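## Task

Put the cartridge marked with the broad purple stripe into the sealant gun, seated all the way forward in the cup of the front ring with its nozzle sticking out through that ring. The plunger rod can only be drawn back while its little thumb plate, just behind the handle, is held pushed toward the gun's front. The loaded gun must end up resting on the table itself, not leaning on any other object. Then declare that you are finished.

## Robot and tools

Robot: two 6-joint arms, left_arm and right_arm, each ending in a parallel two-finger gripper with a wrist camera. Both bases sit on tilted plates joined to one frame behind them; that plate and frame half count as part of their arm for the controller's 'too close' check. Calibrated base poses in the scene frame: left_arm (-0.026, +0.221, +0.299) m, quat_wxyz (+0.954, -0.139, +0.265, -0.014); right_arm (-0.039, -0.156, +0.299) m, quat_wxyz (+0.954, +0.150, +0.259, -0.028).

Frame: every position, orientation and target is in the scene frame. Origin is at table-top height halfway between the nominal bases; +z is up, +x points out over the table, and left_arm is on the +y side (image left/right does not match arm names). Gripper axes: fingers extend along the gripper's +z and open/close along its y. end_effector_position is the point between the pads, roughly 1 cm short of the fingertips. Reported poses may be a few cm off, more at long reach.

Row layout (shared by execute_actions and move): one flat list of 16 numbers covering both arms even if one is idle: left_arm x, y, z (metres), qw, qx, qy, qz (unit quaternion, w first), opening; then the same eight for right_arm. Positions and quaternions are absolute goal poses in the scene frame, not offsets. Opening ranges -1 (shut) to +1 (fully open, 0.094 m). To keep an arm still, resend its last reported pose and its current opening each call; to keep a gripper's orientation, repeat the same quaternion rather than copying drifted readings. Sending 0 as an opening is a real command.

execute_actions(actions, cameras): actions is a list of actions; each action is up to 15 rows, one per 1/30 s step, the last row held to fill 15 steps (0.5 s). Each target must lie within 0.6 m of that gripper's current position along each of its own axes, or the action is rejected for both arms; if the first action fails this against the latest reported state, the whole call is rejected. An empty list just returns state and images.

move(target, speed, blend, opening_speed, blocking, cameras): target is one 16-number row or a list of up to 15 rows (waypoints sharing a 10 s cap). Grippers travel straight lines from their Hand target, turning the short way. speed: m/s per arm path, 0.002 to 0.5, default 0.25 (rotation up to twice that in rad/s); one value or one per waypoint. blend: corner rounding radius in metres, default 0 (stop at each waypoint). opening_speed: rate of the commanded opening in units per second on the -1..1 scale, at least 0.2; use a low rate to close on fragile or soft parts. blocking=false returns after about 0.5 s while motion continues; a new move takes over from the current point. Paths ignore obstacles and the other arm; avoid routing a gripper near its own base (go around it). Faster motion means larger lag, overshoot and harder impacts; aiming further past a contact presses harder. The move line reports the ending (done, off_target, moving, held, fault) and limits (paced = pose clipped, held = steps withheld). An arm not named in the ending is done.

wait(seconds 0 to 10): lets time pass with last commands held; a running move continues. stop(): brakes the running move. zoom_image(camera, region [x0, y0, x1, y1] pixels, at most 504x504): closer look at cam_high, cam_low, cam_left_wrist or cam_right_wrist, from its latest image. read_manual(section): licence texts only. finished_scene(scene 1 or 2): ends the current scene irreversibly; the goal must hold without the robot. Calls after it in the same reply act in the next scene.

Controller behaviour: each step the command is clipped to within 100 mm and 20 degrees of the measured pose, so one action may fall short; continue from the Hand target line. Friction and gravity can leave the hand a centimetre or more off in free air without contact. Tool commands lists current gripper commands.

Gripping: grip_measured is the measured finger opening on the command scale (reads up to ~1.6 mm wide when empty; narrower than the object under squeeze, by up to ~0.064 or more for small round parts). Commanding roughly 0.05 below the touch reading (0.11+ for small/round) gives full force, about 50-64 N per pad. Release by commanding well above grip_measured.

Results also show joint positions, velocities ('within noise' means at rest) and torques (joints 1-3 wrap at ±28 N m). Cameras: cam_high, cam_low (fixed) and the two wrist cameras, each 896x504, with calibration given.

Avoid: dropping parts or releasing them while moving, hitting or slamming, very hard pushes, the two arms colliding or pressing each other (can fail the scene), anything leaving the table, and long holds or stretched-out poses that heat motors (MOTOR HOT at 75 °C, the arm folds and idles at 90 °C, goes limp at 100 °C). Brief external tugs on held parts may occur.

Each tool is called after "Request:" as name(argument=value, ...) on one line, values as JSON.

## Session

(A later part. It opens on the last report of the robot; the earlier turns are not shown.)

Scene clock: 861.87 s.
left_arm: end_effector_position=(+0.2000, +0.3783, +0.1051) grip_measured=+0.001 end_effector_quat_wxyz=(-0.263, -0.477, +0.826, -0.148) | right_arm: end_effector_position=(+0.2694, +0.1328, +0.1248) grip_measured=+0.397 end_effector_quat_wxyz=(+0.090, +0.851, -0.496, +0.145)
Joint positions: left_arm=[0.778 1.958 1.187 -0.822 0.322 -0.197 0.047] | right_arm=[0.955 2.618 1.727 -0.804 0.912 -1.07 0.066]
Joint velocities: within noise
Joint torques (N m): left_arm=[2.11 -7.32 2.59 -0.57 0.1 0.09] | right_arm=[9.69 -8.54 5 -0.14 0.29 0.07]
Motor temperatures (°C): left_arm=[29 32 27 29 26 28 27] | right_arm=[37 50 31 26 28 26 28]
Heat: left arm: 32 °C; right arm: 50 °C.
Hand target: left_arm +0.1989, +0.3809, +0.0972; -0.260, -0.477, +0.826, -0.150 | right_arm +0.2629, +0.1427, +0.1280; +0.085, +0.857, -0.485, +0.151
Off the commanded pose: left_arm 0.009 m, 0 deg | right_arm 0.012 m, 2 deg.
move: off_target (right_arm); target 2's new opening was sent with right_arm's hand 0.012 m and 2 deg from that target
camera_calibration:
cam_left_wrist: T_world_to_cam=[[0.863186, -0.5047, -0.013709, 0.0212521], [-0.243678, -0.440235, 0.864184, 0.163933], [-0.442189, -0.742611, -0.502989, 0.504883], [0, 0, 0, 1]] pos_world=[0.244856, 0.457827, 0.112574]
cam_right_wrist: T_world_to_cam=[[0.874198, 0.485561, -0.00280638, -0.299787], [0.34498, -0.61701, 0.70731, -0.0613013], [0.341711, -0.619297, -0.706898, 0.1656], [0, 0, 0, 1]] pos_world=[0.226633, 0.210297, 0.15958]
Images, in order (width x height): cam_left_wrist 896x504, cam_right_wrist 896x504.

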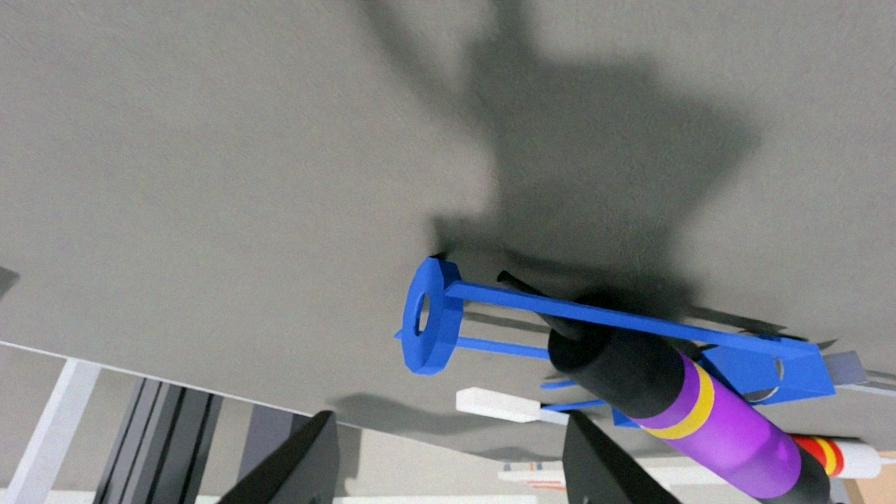

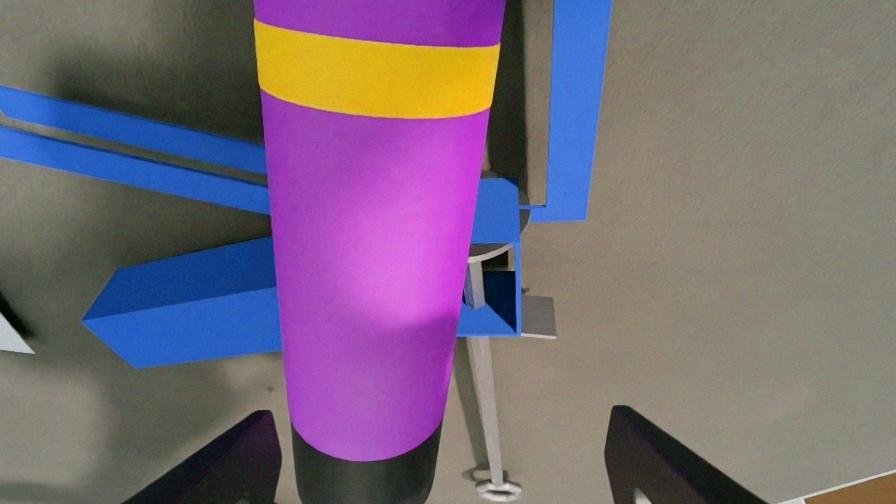

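Request:
move(target=[[0.199, 0.381, 0.097, -0.2604, -0.4769, 0.8259, -0.1504, 0, 0.243, 0.153, 0.118, 0.0664,0.8324,-0.5405,0.1022, 0.4]], speed=0.06, cameras=["cam_right_wrist"])

Scene clock: 881.00 s.
left_arm: end_effector_position=(+0.2000, +0.3783, +0.1051) grip_measured=+0.001 end_effector_quat_wxyz=(-0.263, -0.477, +0.826, -0.148) | right_arm: end_effector_position=(+0.2558, +0.1439, +0.1167) grip_measured=+0.397 end_effector_quat_wxyz=(+0.072, +0.826, -0.549, +0.108)
Joint positions: left_arm=[0.778 1.958 1.187 -0.822 0.322 -0.197 0.047] | right_arm=[0.955 2.618 1.706 -0.751 0.826 -0.981 0.066]
Joint velocities: within noise
Joint torques (N m): left_arm=[2.14 -7.3 2.56 -0.58 0.07 0.09] | right_arm=[9.61 -9.42 2.13 0.07 0.03 0.11]
Motor temperatures (°C): left_arm=[29 32 27 29 26 28 27] | right_arm=[38 46 32 27 28 26 28]
Heat: left arm: 32 °C; right arm: 46 °C.
Hand target: left_arm +0.1989, +0.3809, +0.0972; -0.260, -0.477, +0.826, -0.150 | right_arm +0.2430, +0.1525, +0.1179; +0.067, +0.833, -0.540, +0.102
Off the commanded pose: left_arm 0.009 m, 0 deg | right_arm 0.016 m, 2 deg.
move: off_target (right_arm)
camera_calibration:
cam_right_wrist: T_world_to_cam=[[0.924567, 0.380997, 0.00407078, -0.291968], [0.288442, -0.706865, 0.645866, -0.00946841], [0.248951, -0.595972, -0.76344, 0.198374], [0, 0, 0, 1]] pos_world=[0.223289, 0.222772, 0.158751]
Images, in order (width x height): cam_right_wrist 896x504.

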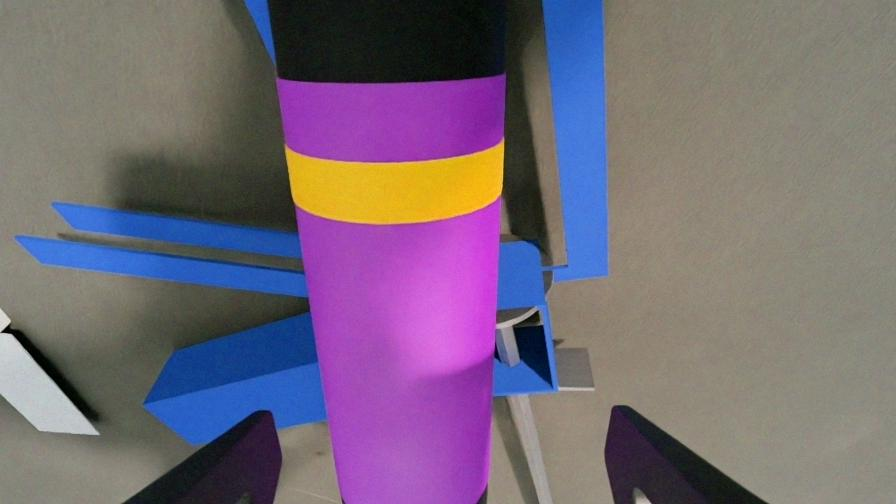

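Request:
move(target=[[0.199, 0.381, 0.097, -0.2604, -0.4769, 0.8259, -0.1504, 0, 0.233, 0.157, 0.110, 0.0664,0.8324,-0.5405,0.1022, 0.4]], speed=0.04, cameras=["cam_right_wrist"])

Scene clock: 888.73 s.
left_arm: end_effector_position=(+0.2000, +0.3783, +0.1051) grip_measured=+0.001 end_effector_quat_wxyz=(-0.263, -0.477, +0.826, -0.148) | right_arm: end_effector_position=(+0.2492, +0.1485, +0.1119) grip_measured=+0.397 end_effector_quat_wxyz=(+0.068, +0.824, -0.552, +0.107)
Joint positions: left_arm=[0.778 1.958 1.187 -0.822 0.322 -0.197 0.047] | right_arm=[0.964 2.636 1.701 -0.728 0.824 -0.968 0.066]
Joint velocities: within noise
Joint torques (N m): left_arm=[2.09 -7.42 2.65 -0.59 0.09 0.08] | right_arm=[9.63 -8.65 2.18 0.12 0.02 0.09]
Motor temperatures (°C): left_arm=[29 32 27 29 26 28 27] | right_arm=[38 46 32 26 28 26 28]
Heat: left arm: 32 °C; right arm: 46 °C.
Hand target: left_arm +0.1989, +0.3809, +0.0972; -0.260, -0.477, +0.826, -0.150 | right_arm +0.2332, +0.1564, +0.1101; +0.067, +0.832, -0.541, +0.102
Off the commanded pose: left_arm 0.009 m, 0 deg | right_arm 0.018 m, 2 deg.
move: off_target (right_arm)
camera_calibration:
cam_right_wrist: T_world_to_cam=[[0.92688, 0.375216, 0.0102642, -0.287959], [0.281548, -0.713061, 0.642087, 0.00188488], [0.24824, -0.592248, -0.766563, 0.199021], [0, 0, 0, 1]] pos_world=[0.216968, 0.227261, 0.154308]
Images, in order (width x height): cam_right_wrist 896x504.

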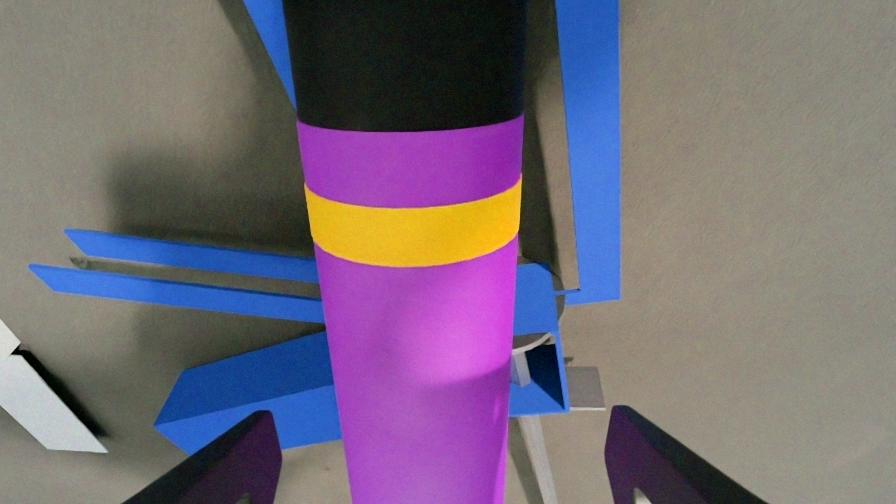

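Request:
move(target=[[0.199, 0.381, 0.097, -0.2604, -0.4769, 0.8259, -0.1504, 0, 0.230, 0.151, 0.092, 0.0664,0.8324,-0.5405,0.1022, 0.4]], speed=0.04, cameras=["cam_right_wrist"])

Scene clock: 894.23 s.
left_arm: end_effector_position=(+0.2000, +0.3783, +0.1051) grip_measured=+0.001 end_effector_quat_wxyz=(-0.263, -0.477, +0.826, -0.148) | right_arm: end_effector_position=(+0.2404, +0.1514, +0.0994) grip_measured=+0.397 end_effector_quat_wxyz=(+0.060, +0.827, -0.549, +0.107)
Joint positions: left_arm=[0.778 1.958 1.187 -0.822 0.322 -0.197 0.047] | right_arm=[0.964 2.654 1.663 -0.646 0.824 -0.993 0.066]
Joint velocities: within noise
Joint torques (N m): left_arm=[2.11 -7.42 2.59 -0.61 0.1 0.1] | right_arm=[7.58 -8.58 2.11 0.16 0.04 -0.05]
Motor temperatures (°C): left_arm=[29 32 27 29 26 28 27] | right_arm=[38 45 31 26 28 26 28]
Heat: left arm: 32 °C; right arm: 45 °C.
Hand target: left_arm +0.1989, +0.3809, +0.0972; -0.260, -0.477, +0.826, -0.150 | right_arm +0.2300, +0.1507, +0.0922; +0.067, +0.832, -0.541, +0.102
Off the commanded pose: left_arm 0.009 m, 0 deg | right_arm 0.013 m, 2 deg.
move: off_target (right_arm)
camera_calibration:
cam_right_wrist: T_world_to_cam=[[0.923355, 0.383256, 0.0230492, -0.282373], [0.28277, -0.719414, 0.634417, 0.015857], [0.259726, -0.579274, -0.772647, 0.18919], [0, 0, 0, 1]] pos_world=[0.207109, 0.229222, 0.142626]
Images, in order (width x height): cam_right_wrist 896x504.

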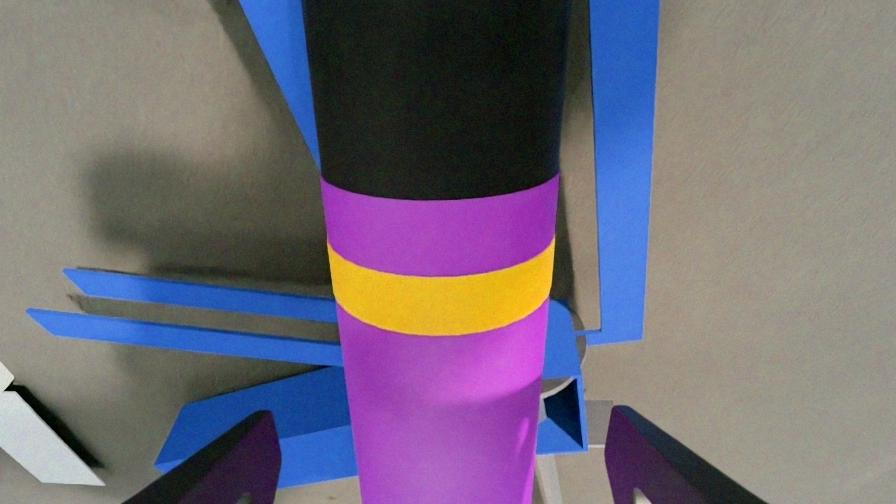

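Request:
move(target=[[0.199, 0.381, 0.097, -0.2604, -0.4769, 0.8259, -0.1504, 0, 0.232, 0.146, 0.070, 0.0664,0.8324,-0.5405,0.1022, 0.4]], speed=0.04, cameras=["cam_right_wrist", "cam_left_wrist"])

Scene clock: 899.07 s.
left_arm: end_effector_position=(+0.2000, +0.3783, +0.1051) grip_measured=+0.001 end_effector_quat_wxyz=(-0.263, -0.477, +0.826, -0.148) | right_arm: end_effector_position=(+0.2420, +0.1480, +0.0781) grip_measured=+0.397 end_effector_quat_wxyz=(+0.059, +0.827, -0.549, +0.106)
Joint positions: left_arm=[0.778 1.958 1.187 -0.822 0.322 -0.197 0.047] | right_arm=[0.929 2.687 1.653 -0.562 0.824 -1.048 0.066]
Joint velocities: within noise
Joint torques (N m): left_arm=[2.09 -7.27 2.67 -0.62 0.09 0.05] | right_arm=[7.2 -8.46 1.89 0.15 0.07 -0.1]
Motor temperatures (°C): left_arm=[29 32 27 29 26 28 27] | right_arm=[38 44 31 26 28 26 28]
Heat: left arm: 32 °C; right arm: 44 °C.
Hand target: left_arm +0.1989, +0.3809, +0.0972; -0.260, -0.477, +0.826, -0.150 | right_arm +0.2319, +0.1458, +0.0702; +0.067, +0.832, -0.541, +0.102
Off the commanded pose: left_arm 0.009 m, 0 deg | right_arm 0.013 m, 1 deg.
move: off_target (right_arm)
camera_calibration:
cam_left_wrist: T_world_to_cam=[[0.863186, -0.5047, -0.013709, 0.0212521], [-0.243678, -0.440235, 0.864184, 0.163933], [-0.442189, -0.742611, -0.502989, 0.504883], [0, 0, 0, 1]] pos_world=[0.244856, 0.457827, 0.112574]
cam_right_wrist: T_world_to_cam=[[0.922587, 0.385033, 0.024138, -0.282236], [0.284248, -0.72073, 0.632259, 0.0264642], [0.260838, -0.576453, -0.774381, 0.169877], [0, 0, 0, 1]] pos_world=[0.208554, 0.22567, 0.12163]
Images, in order (width x height): cam_left_wrist 896x504, cam_right_wrist 896x504.

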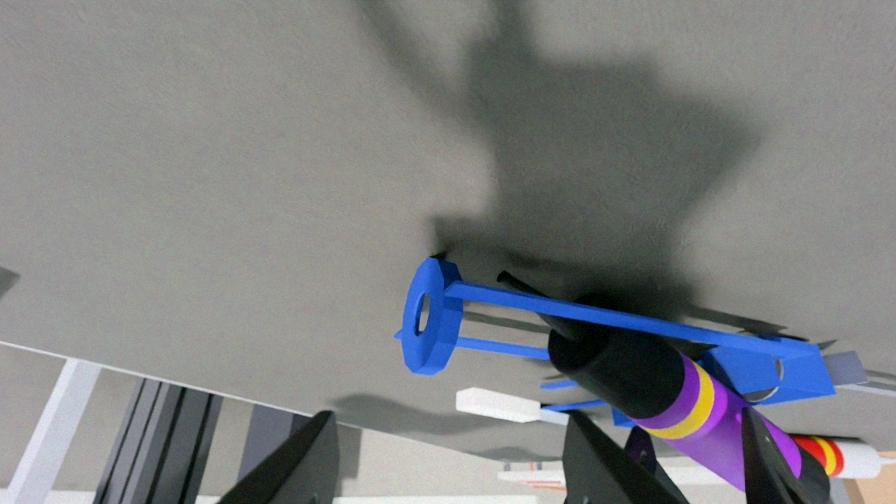

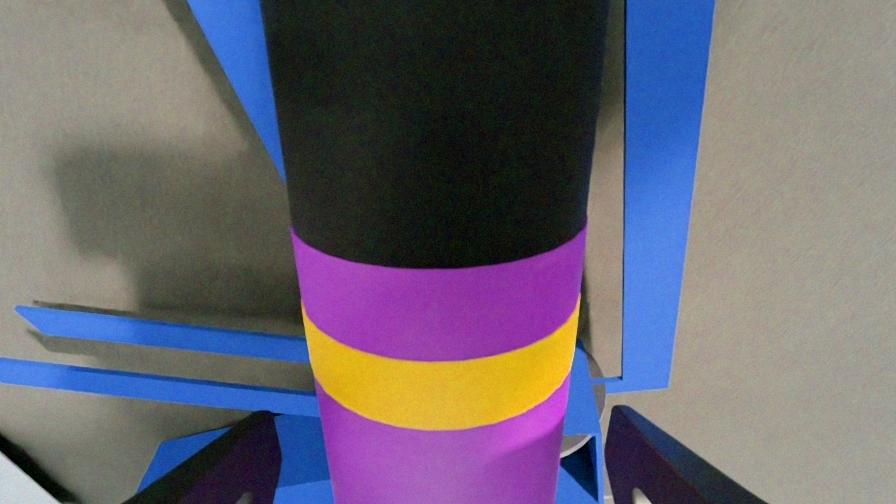

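Request:
move(target=[[0.199, 0.381, 0.097, -0.2604, -0.4769, 0.8259, -0.1504, 0, 0.232, 0.144, 0.065, 0.0664,0.8324,-0.5405,0.1022, 0.4],[0.199, 0.381, 0.097, -0.2604, -0.4769, 0.8259, -0.1504, 0, 0.232, 0.144, 0.065, 0.0664,0.8324,-0.5405,0.1022, -0.2]], speed=0.04, opening_speed=0.4, cameras=["cam_right_wrist", "cam_left_wrist"])

Scene clock: 908.43 s.
left_arm: end_effector_position=(+0.2000, +0.3783, +0.1051) grip_measured=+0.001 end_effector_quat_wxyz=(-0.263, -0.477, +0.826, -0.148) | right_arm: end_effector_position=(+0.2427, +0.1469, +0.0739) grip_measured=-0.051 end_effector_quat_wxyz=(+0.057, +0.827, -0.549, +0.106)
Joint positions: left_arm=[0.778 1.958 1.187 -0.822 0.322 -0.197 0.047] | right_arm=[0.921 2.69 1.645 -0.537 0.824 -1.063 0.045]
Joint velocities: left_arm=[within noise] | right_arm=[-0.002 0.002 -0.007 -0.154 0.007 0.007 -0.002]
Joint torques (N m): left_arm=[2.06 -7.32 2.65 -0.58 0.1 0.06] | right_arm=[7.02 -8.36 1.85 0.15 0.07 -0.05]
Motor temperatures (°C): left_arm=[29 32 27 29 26 28 27] | right_arm=[38 43 31 26 28 26 28]
Heat: left arm: 32 °C; right arm: 43 °C.
Hand target: left_arm +0.1989, +0.3809, +0.0973; -0.260, -0.477, +0.826, -0.150 | right_arm +0.2319, +0.1437, +0.0652; +0.067, +0.832, -0.540, +0.102
Off the commanded pose: left_arm 0.009 m, 0 deg | right_arm 0.014 m, 2 deg.
move: off_target (right_arm); target 2's new opening was sent with right_arm's hand 0.014 m and 2 deg from that target
camera_calibration:
cam_left_wrist: T_world_to_cam=[[0.863186, -0.5047, -0.013709, 0.0212521], [-0.243678, -0.440235, 0.864184, 0.163933], [-0.442189, -0.742611, -0.502989, 0.504883], [0, 0, 0, 1]] pos_world=[0.244856, 0.457827, 0.112574]
cam_right_wrist: T_world_to_cam=[[0.922554, 0.384928, 0.0269284, -0.282516], [0.283009, -0.722421, 0.630883, 0.0287869], [0.262298, -0.574403, -0.77541, 0.165182], [0, 0, 0, 1]] pos_world=[0.209163, 0.224425, 0.11753]
Images, in order (width x height): cam_left_wrist 896x504, cam_right_wrist 896x504.

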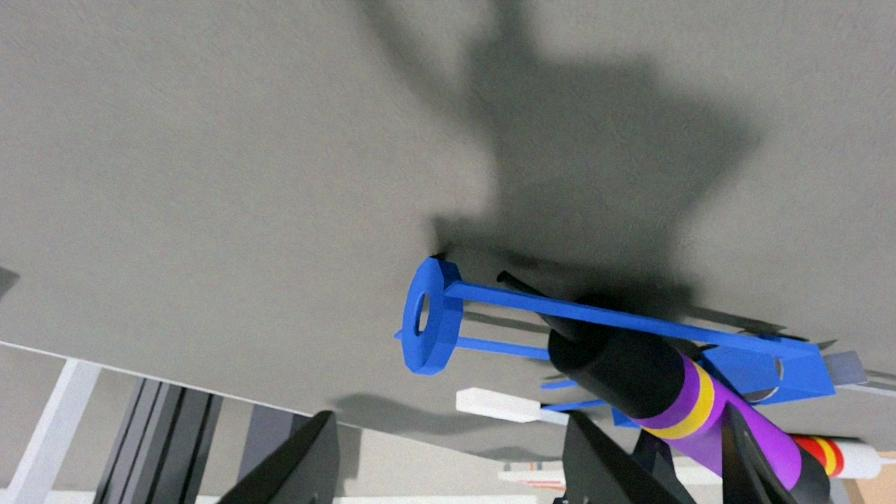

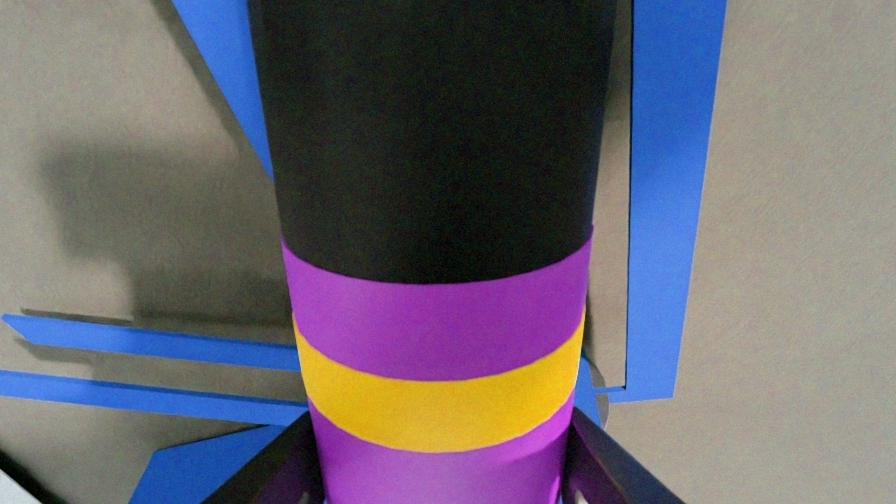

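Request:
move(target=[[0.199, 0.381, 0.097, -0.2604, -0.4769, 0.8259, -0.1504, 0, 0.238, 0.142, 0.095, 0.0664,0.8324,-0.5405,0.1022, -0.2]], speed=0.04, cameras=["cam_right_wrist", "cam_left_wrist"])

Scene clock: 914.87 s.
left_arm: end_effector_position=(+0.2000, +0.3783, +0.1051) grip_measured=+0.001 end_effector_quat_wxyz=(-0.263, -0.477, +0.826, -0.148) | right_arm: end_effector_position=(+0.2357, +0.1392, +0.0756) grip_measured=-0.052 end_effector_quat_wxyz=(+0.072, +0.827, -0.548, +0.101)
Joint positions: left_arm=[0.778 1.958 1.187 -0.822 0.322 -0.197 0.047] | right_arm=[0.921 2.681 1.631 -0.575 0.816 -1.035 0.045]
Joint velocities: within noise
Joint torques (N m): left_arm=[2.06 -7.28 2.67 -0.59 0.08 0.06] | right_arm=[9.31 -13.24 1.72 -0.41 0.12 0.06]
Motor temperatures (°C): left_arm=[29 32 27 29 26 28 27] | right_arm=[37 43 31 26 28 26 28]
Heat: left arm: 32 °C; right arm: 43 °C.
Hand target: left_arm +0.1989, +0.3809, +0.0973; -0.260, -0.477, +0.826, -0.150 | right_arm +0.2379, +0.1420, +0.0940; +0.066, +0.832, -0.541, +0.102
Off the commanded pose: left_arm 0.009 m, 0 deg | right_arm 0.020 m, 1 deg.
move: off_target (right_arm)
camera_calibration:
cam_left_wrist: T_world_to_cam=[[0.863186, -0.5047, -0.013709, 0.0212521], [-0.243678, -0.440235, 0.864184, 0.163933], [-0.442189, -0.742611, -0.502989, 0.504883], [0, 0, 0, 1]] pos_world=[0.244856, 0.457827, 0.112574]
cam_right_wrist: T_world_to_cam=[[0.923929, 0.38255, -0.00317371, -0.270837], [0.296633, -0.711136, 0.637412, 0.0188473], [0.241585, -0.589866, -0.770516, 0.170611], [0, 0, 0, 1]] pos_world=[0.203426, 0.217649, 0.118586]
Images, in order (width x height): cam_left_wrist 896x504, cam_right_wrist 896x504.

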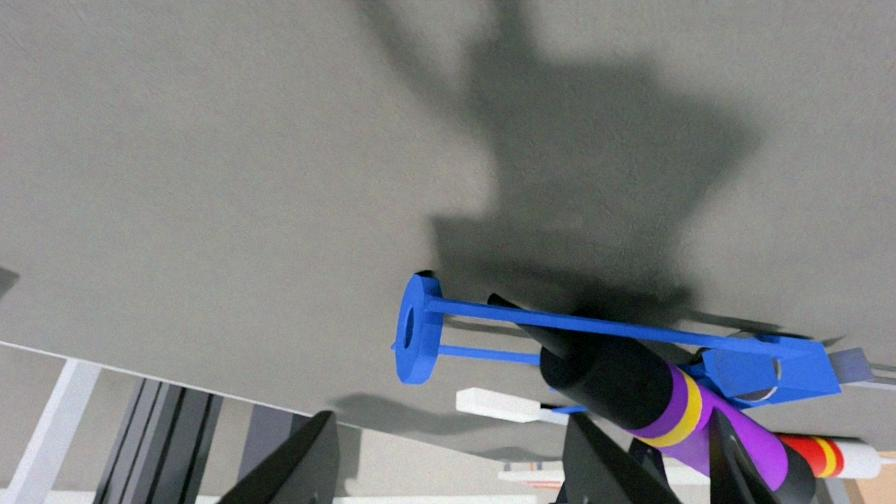

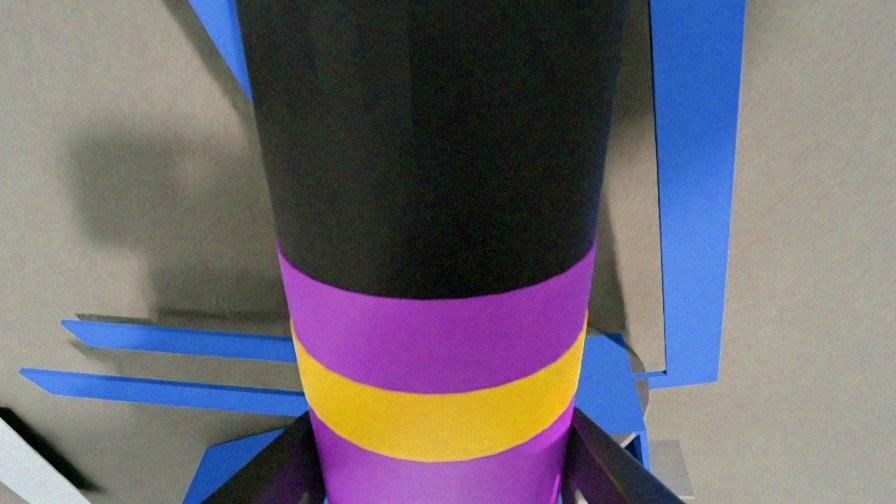

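Request:
move(target=[[0.199, 0.381, 0.097, -0.2604, -0.4769, 0.8259, -0.1504, 0, 0.253, 0.100, 0.092, 0.0664,0.8324,-0.5405,0.1022, -0.2]], speed=0.05, cameras=["cam_right_wrist", "cam_left_wrist","cam_low"])

Request:
zoom_image(camera="cam_low", region=[440, 230, 580, 330])

Scene clock: 929.63 s.
left_arm: end_effector_position=(+0.2000, +0.3783, +0.1051) grip_measured=+0.001 end_effector_quat_wxyz=(-0.263, -0.477, +0.826, -0.148) | right_arm: end_effector_position=(+0.2474, +0.1015, +0.0885) grip_measured=-0.196 end_effector_quat_wxyz=(+0.072, +0.834, -0.538, +0.095)
Joint positions: left_arm=[0.778 1.958 1.187 -0.822 0.322 -0.197 0.047] | right_arm=[0.866 2.529 1.446 -0.485 0.807 -1.141 0.038]
Joint velocities: within noise
Joint torques (N m): left_arm=[2.06 -7.39 2.54 -0.58 0.09 0.05] | right_arm=[6.57 -10.69 1.52 0.19 0.25 -0.09]
Motor temperatures (°C): left_arm=[29 32 27 29 26 28 27] | right_arm=[38 47 31 27 28 26 29]
Heat: left arm: 32 °C; right arm: 47 °C.
Hand target: left_arm +0.1989, +0.3809, +0.0973; -0.260, -0.477, +0.826, -0.150 | right_arm +0.2529, +0.0999, +0.0920; +0.067, +0.832, -0.541, +0.102
Off the commanded pose: left_arm 0.009 m, 0 deg | right_arm 0.007 m, 1 deg.
move: done
camera_calibration:
cam_left_wrist: T_world_to_cam=[[0.863186, -0.5047, -0.013709, 0.0212521], [-0.243678, -0.440235, 0.864184, 0.163933], [-0.442189, -0.742611, -0.502989, 0.504883], [0, 0, 0, 1]] pos_world=[0.244856, 0.457827, 0.112574]
cam_right_wrist: T_world_to_cam=[[0.914552, 0.404231, -0.0138803, -0.266115], [0.321994, -0.706869, 0.629806, -0.0256613], [0.244776, -0.580459, -0.776629, 0.154248], [0, 0, 0, 1]] pos_world=[0.213882, 0.178968, 0.132262]
Images, in order (width x height): cam_low 896x504, cam_left_wrist 896x504, cam_right_wrist 896x504.

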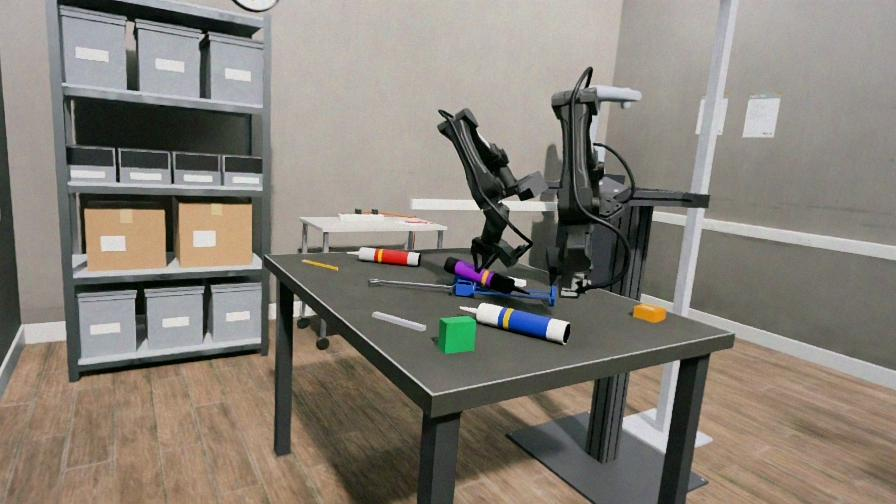

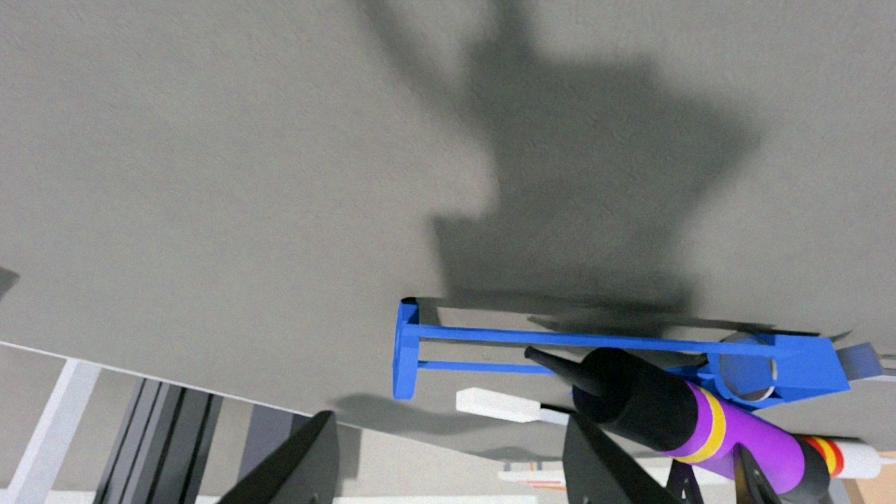

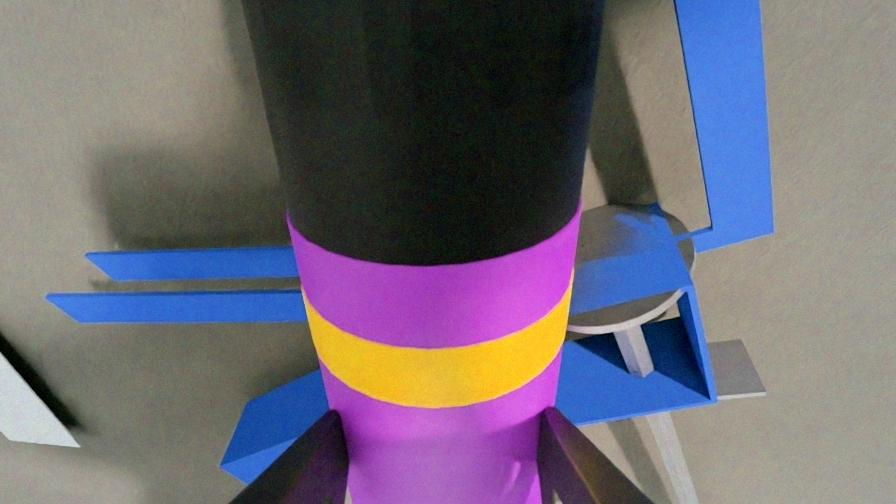

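Scaled by 3.600.

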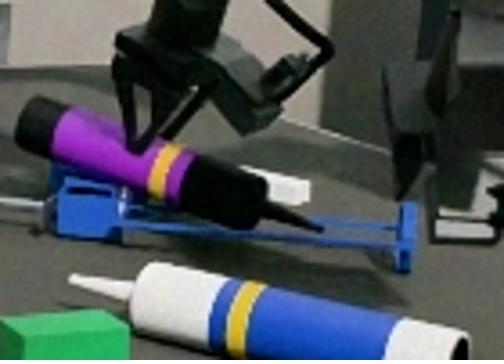

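Request:
move(target=[[0.199, 0.381, 0.097, -0.2604, -0.4769, 0.8259, -0.1504, 0, 0.253, 0.100, 0.091, 0.0664,0.8324,-0.5405,0.1022, 0.08],[0.199, 0.381, 0.097, -0.2604, -0.4769, 0.8259, -0.1504, 0, 0.249, 0.102, 0.076, 0.0664,0.8324,-0.5405,0.1022, 0.08]], speed=0.04, opening_speed=0.6, cameras=["cam_right_wrist", "cam_left_wrist"])

Scene clock: 956.67 s.
left_arm: end_effector_position=(+0.2000, +0.3783, +0.1051) grip_measured=+0.001 end_effector_quat_wxyz=(-0.263, -0.477, +0.826, -0.148) | right_arm: end_effector_position=(+0.2496, +0.1018, +0.0838) grip_measured=+0.078 end_effector_quat_wxyz=(+0.069, +0.835, -0.538, +0.097)
Joint positions: left_arm=[0.778 1.958 1.187 -0.822 0.322 -0.197 0.047] | right_arm=[0.858 2.538 1.446 -0.457 0.811 -1.16 0.051]
Joint velocities: within noise
Joint torques (N m): left_arm=[2.18 -7.25 2.61 -0.6 0.11 0.07] | right_arm=[6.19 -7.95 2.14 0.4 0.2 -0.06]
Motor temperatures (°C): left_arm=[29 32 27 29 26 28 27] | right_arm=[37 47 31 27 28 26 28]
Heat: left arm: 32 °C; right arm: 47 °C.
Hand target: left_arm +0.1989, +0.3809, +0.0973; -0.260, -0.477, +0.826, -0.150 | right_arm +0.2489, +0.1018, +0.0762; +0.067, +0.832, -0.541, +0.102
Off the commanded pose: left_arm 0.009 m, 0 deg | right_arm 0.008 m, 1 deg.
move: done
camera_calibration:
cam_left_wrist: T_world_to_cam=[[0.863186, -0.5047, -0.013709, 0.0212521], [-0.243678, -0.440235, 0.864184, 0.163933], [-0.442189, -0.742611, -0.502989, 0.504883], [0, 0, 0, 1]] pos_world=[0.244856, 0.457827, 0.112574]
cam_right_wrist: T_world_to_cam=[[0.913926, 0.405839, -0.00572641, -0.269099], [0.318395, -0.708115, 0.630236, -0.0222278], [0.251719, -0.577812, -0.776383, 0.148222], [0, 0, 0, 1]] pos_world=[0.215704, 0.179116, 0.127545]
Images, in order (width x height): cam_left_wrist 896x504, cam_right_wrist 896x504.

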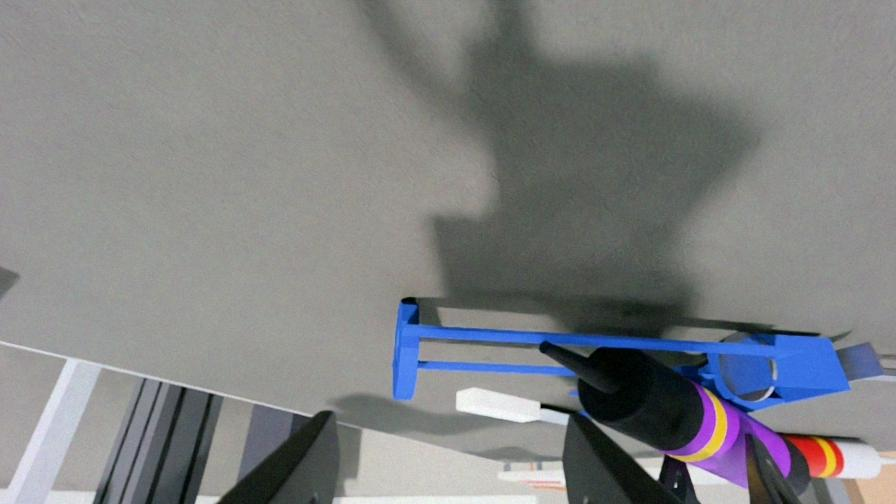

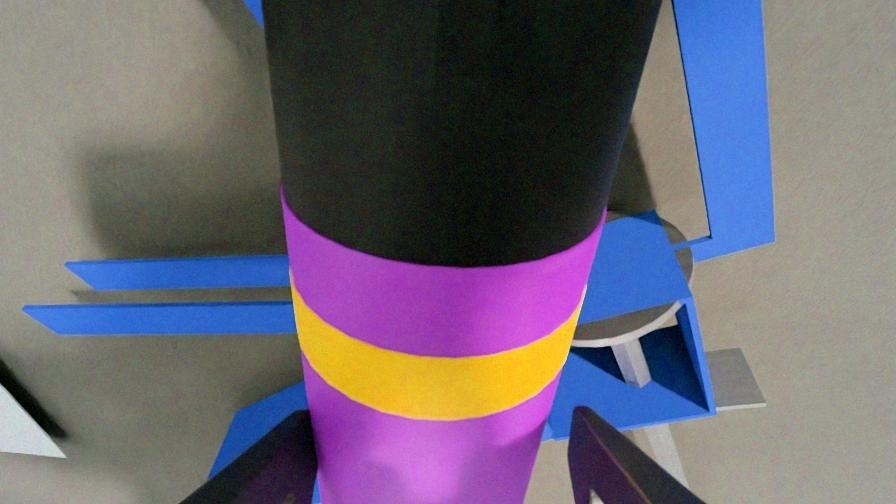

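Request:
move(target=[[0.199, 0.381, 0.097, -0.2604, -0.4769, 0.8259, -0.1504, 0, 0.246, 0.101, 0.068, 0.0664,0.8324,-0.5405,0.1022, 0.08],[0.199, 0.381, 0.097, -0.2604, -0.4769, 0.8259, -0.1504, 0, 0.246, 0.101, 0.068, 0.0664,0.8324,-0.5405,0.1022, -0.2]], speed=0.04, opening_speed=0.5, cameras=["cam_right_wrist", "cam_left_wrist"])

Scene clock: 963.23 s.
left_arm: end_effector_position=(+0.2000, +0.3783, +0.1051) grip_measured=+0.001 end_effector_quat_wxyz=(-0.263, -0.477, +0.826, -0.148) | right_arm: end_effector_position=(+0.2487, +0.1012, +0.0749) grip_measured=-0.018 end_effector_quat_wxyz=(+0.068, +0.833, -0.541, +0.098)
Joint positions: left_arm=[0.778 1.958 1.187 -0.822 0.322 -0.197 0.047] | right_arm=[0.846 2.556 1.443 -0.42 0.811 -1.172 0.046]
Joint velocities: within noise
Joint torques (N m): left_arm=[2.14 -7.34 2.59 -0.61 0.08 0.08] | right_arm=[6.38 -8.1 1.65 0.41 0.21 -0.08]
Motor temperatures (°C): left_arm=[29 32 27 29 26 28 27] | right_arm=[37 45 31 27 28 26 28]
Heat: left arm: 32 °C; right arm: 45 °C.
Hand target: left_arm +0.1989, +0.3809, +0.0973; -0.260, -0.477, +0.826, -0.150 | right_arm +0.2459, +0.1008, +0.0682; +0.067, +0.832, -0.541, +0.102
Off the commanded pose: left_arm 0.009 m, 0 deg | right_arm 0.007 m, 1 deg.
move: done
camera_calibration:
cam_left_wrist: T_world_to_cam=[[0.863186, -0.5047, -0.013709, 0.0212521], [-0.243678, -0.440235, 0.864184, 0.163933], [-0.442189, -0.742611, -0.502989, 0.504883], [0, 0, 0, 1]] pos_world=[0.244856, 0.457827, 0.112574]
cam_right_wrist: T_world_to_cam=[[0.916496, 0.400039, -0.00220273, -0.268359], [0.311964, -0.711246, 0.629927, -0.0148344], [0.250428, -0.578012, -0.776652, 0.141528], [0, 0, 0, 1]] pos_world=[0.215135, 0.178608, 0.118672]
Images, in order (width x height): cam_left_wrist 896x504, cam_right_wrist 896x504.

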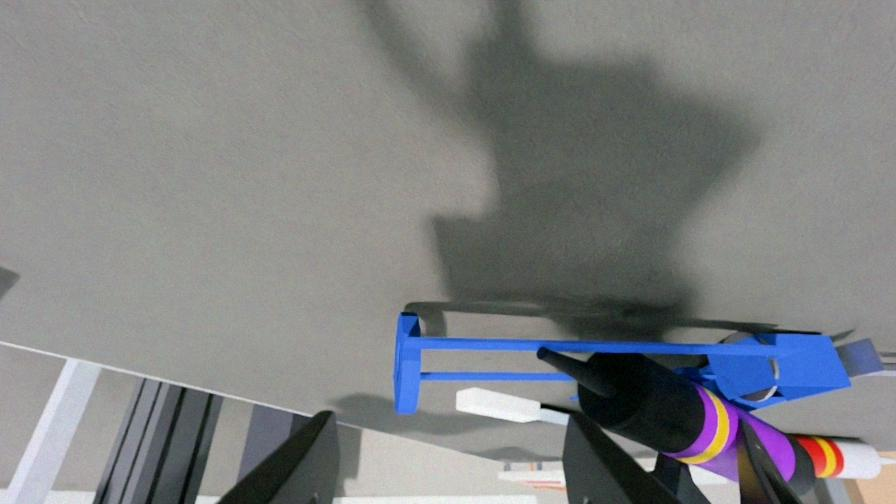

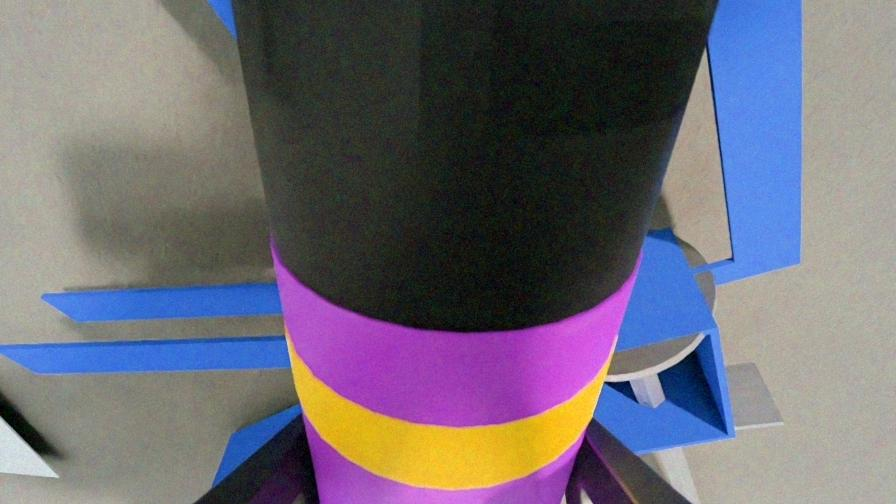

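Request:
move(target=[[0.199, 0.381, 0.097, -0.2604, -0.4769, 0.8259, -0.1504, 0, 0.252, 0.095, 0.100, 0.0664,0.8324,-0.5405,0.1022, -0.25],[0.199, 0.381, 0.097, -0.2604, -0.4769, 0.8259, -0.1504, 0, 0.250, 0.105, 0.145, 0.0664,0.8324,-0.5405,0.1022, -0.25]], speed=0.06, blend=0.01)

Request:
zoom_image(camera="cam_low", region=[440, 230, 580, 330])

Request:
zoom_image(camera="cam_high", region=[300, 200, 500, 340])

Scene clock: 973.73 s.
left_arm: end_effector_position=(+0.2000, +0.3783, +0.1050) grip_measured=+0.001 end_effector_quat_wxyz=(-0.263, -0.477, +0.826, -0.148) | right_arm: end_effector_position=(+0.2388, +0.0928, +0.1219) grip_measured=-0.019 end_effector_quat_wxyz=(+0.090, +0.832, -0.540, +0.096)
Joint positions: left_arm=[0.778 1.958 1.187 -0.822 0.322 -0.197 0.047] | right_arm=[0.915 2.455 1.424 -0.638 0.81 -1.031 0.046]
Joint velocities: within noise
Joint torques (N m): left_arm=[2.07 -7.34 2.55 -0.57 0.08 0.07] | right_arm=[9.46 -12.51 4.49 -0.33 0.18 0.09]
Motor temperatures (°C): left_arm=[29 33 27 29 26 28 27] | right_arm=[37 44 31 27 28 26 29]
Heat: left arm: 33 °C; right arm: 44 °C.
Hand target: left_arm +0.1989, +0.3809, +0.0972; -0.260, -0.477, +0.826, -0.150 | right_arm +0.2495, +0.1047, +0.1444; +0.066, +0.833, -0.540, +0.102
Off the commanded pose: left_arm 0.009 m, 0 deg | right_arm 0.028 m, 3 deg.
move: off_target (right_arm)
camera_calibration:
cam_left_wrist: T_world_to_cam=[[0.863159, -0.504749, -0.0135828, 0.0212447], [-0.243954, -0.44043, 0.864007, 0.164162], [-0.442089, -0.742462, -0.503297, 0.504877], [0, 0, 0, 1]] pos_world=[0.244911, 0.457877, 0.112554]
cam_right_wrist: T_world_to_cam=[[0.917553, 0.395565, -0.0403182, -0.250977], [0.325935, -0.690187, 0.646072, -0.0545747], [0.227736, -0.605946, -0.762211, 0.181943], [0, 0, 0, 1]] pos_world=[0.206637, 0.171859, 0.16382]

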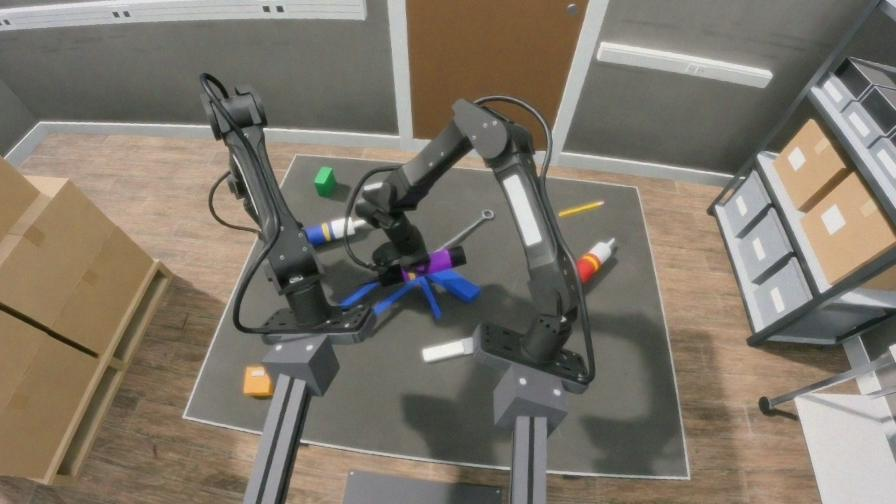

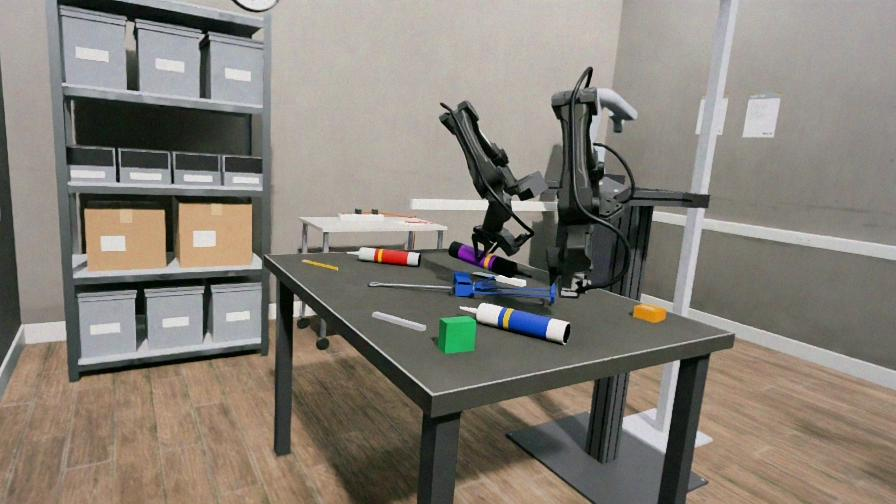

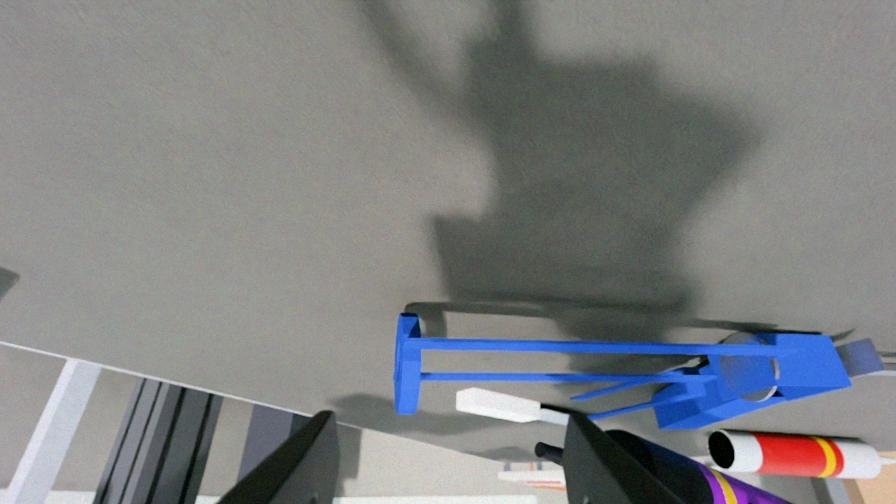

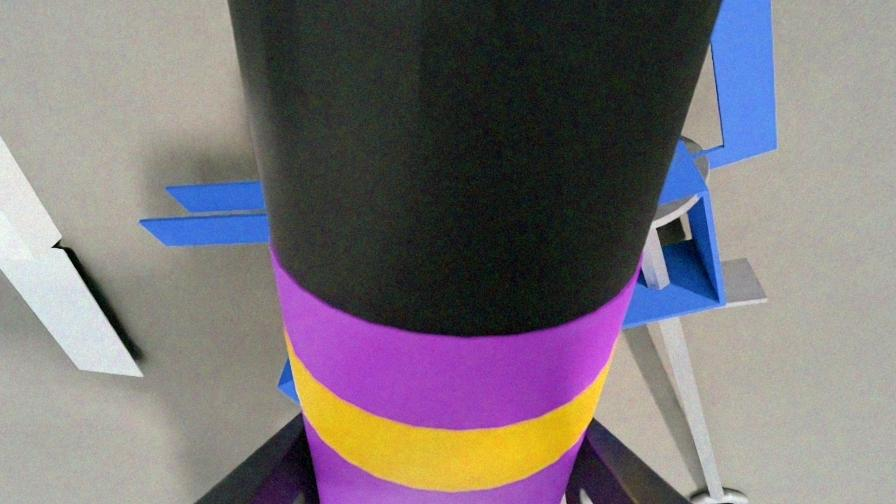

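Scaled by 3.600.

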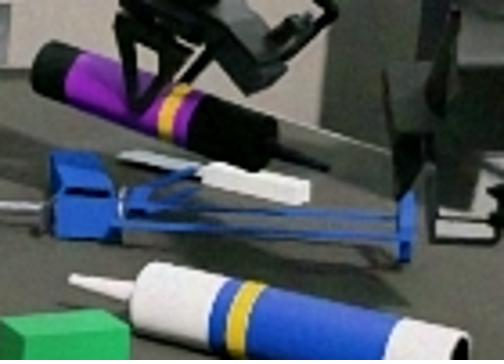

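Scaled by 2.520.

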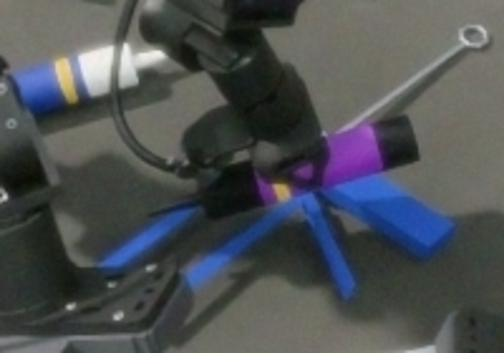

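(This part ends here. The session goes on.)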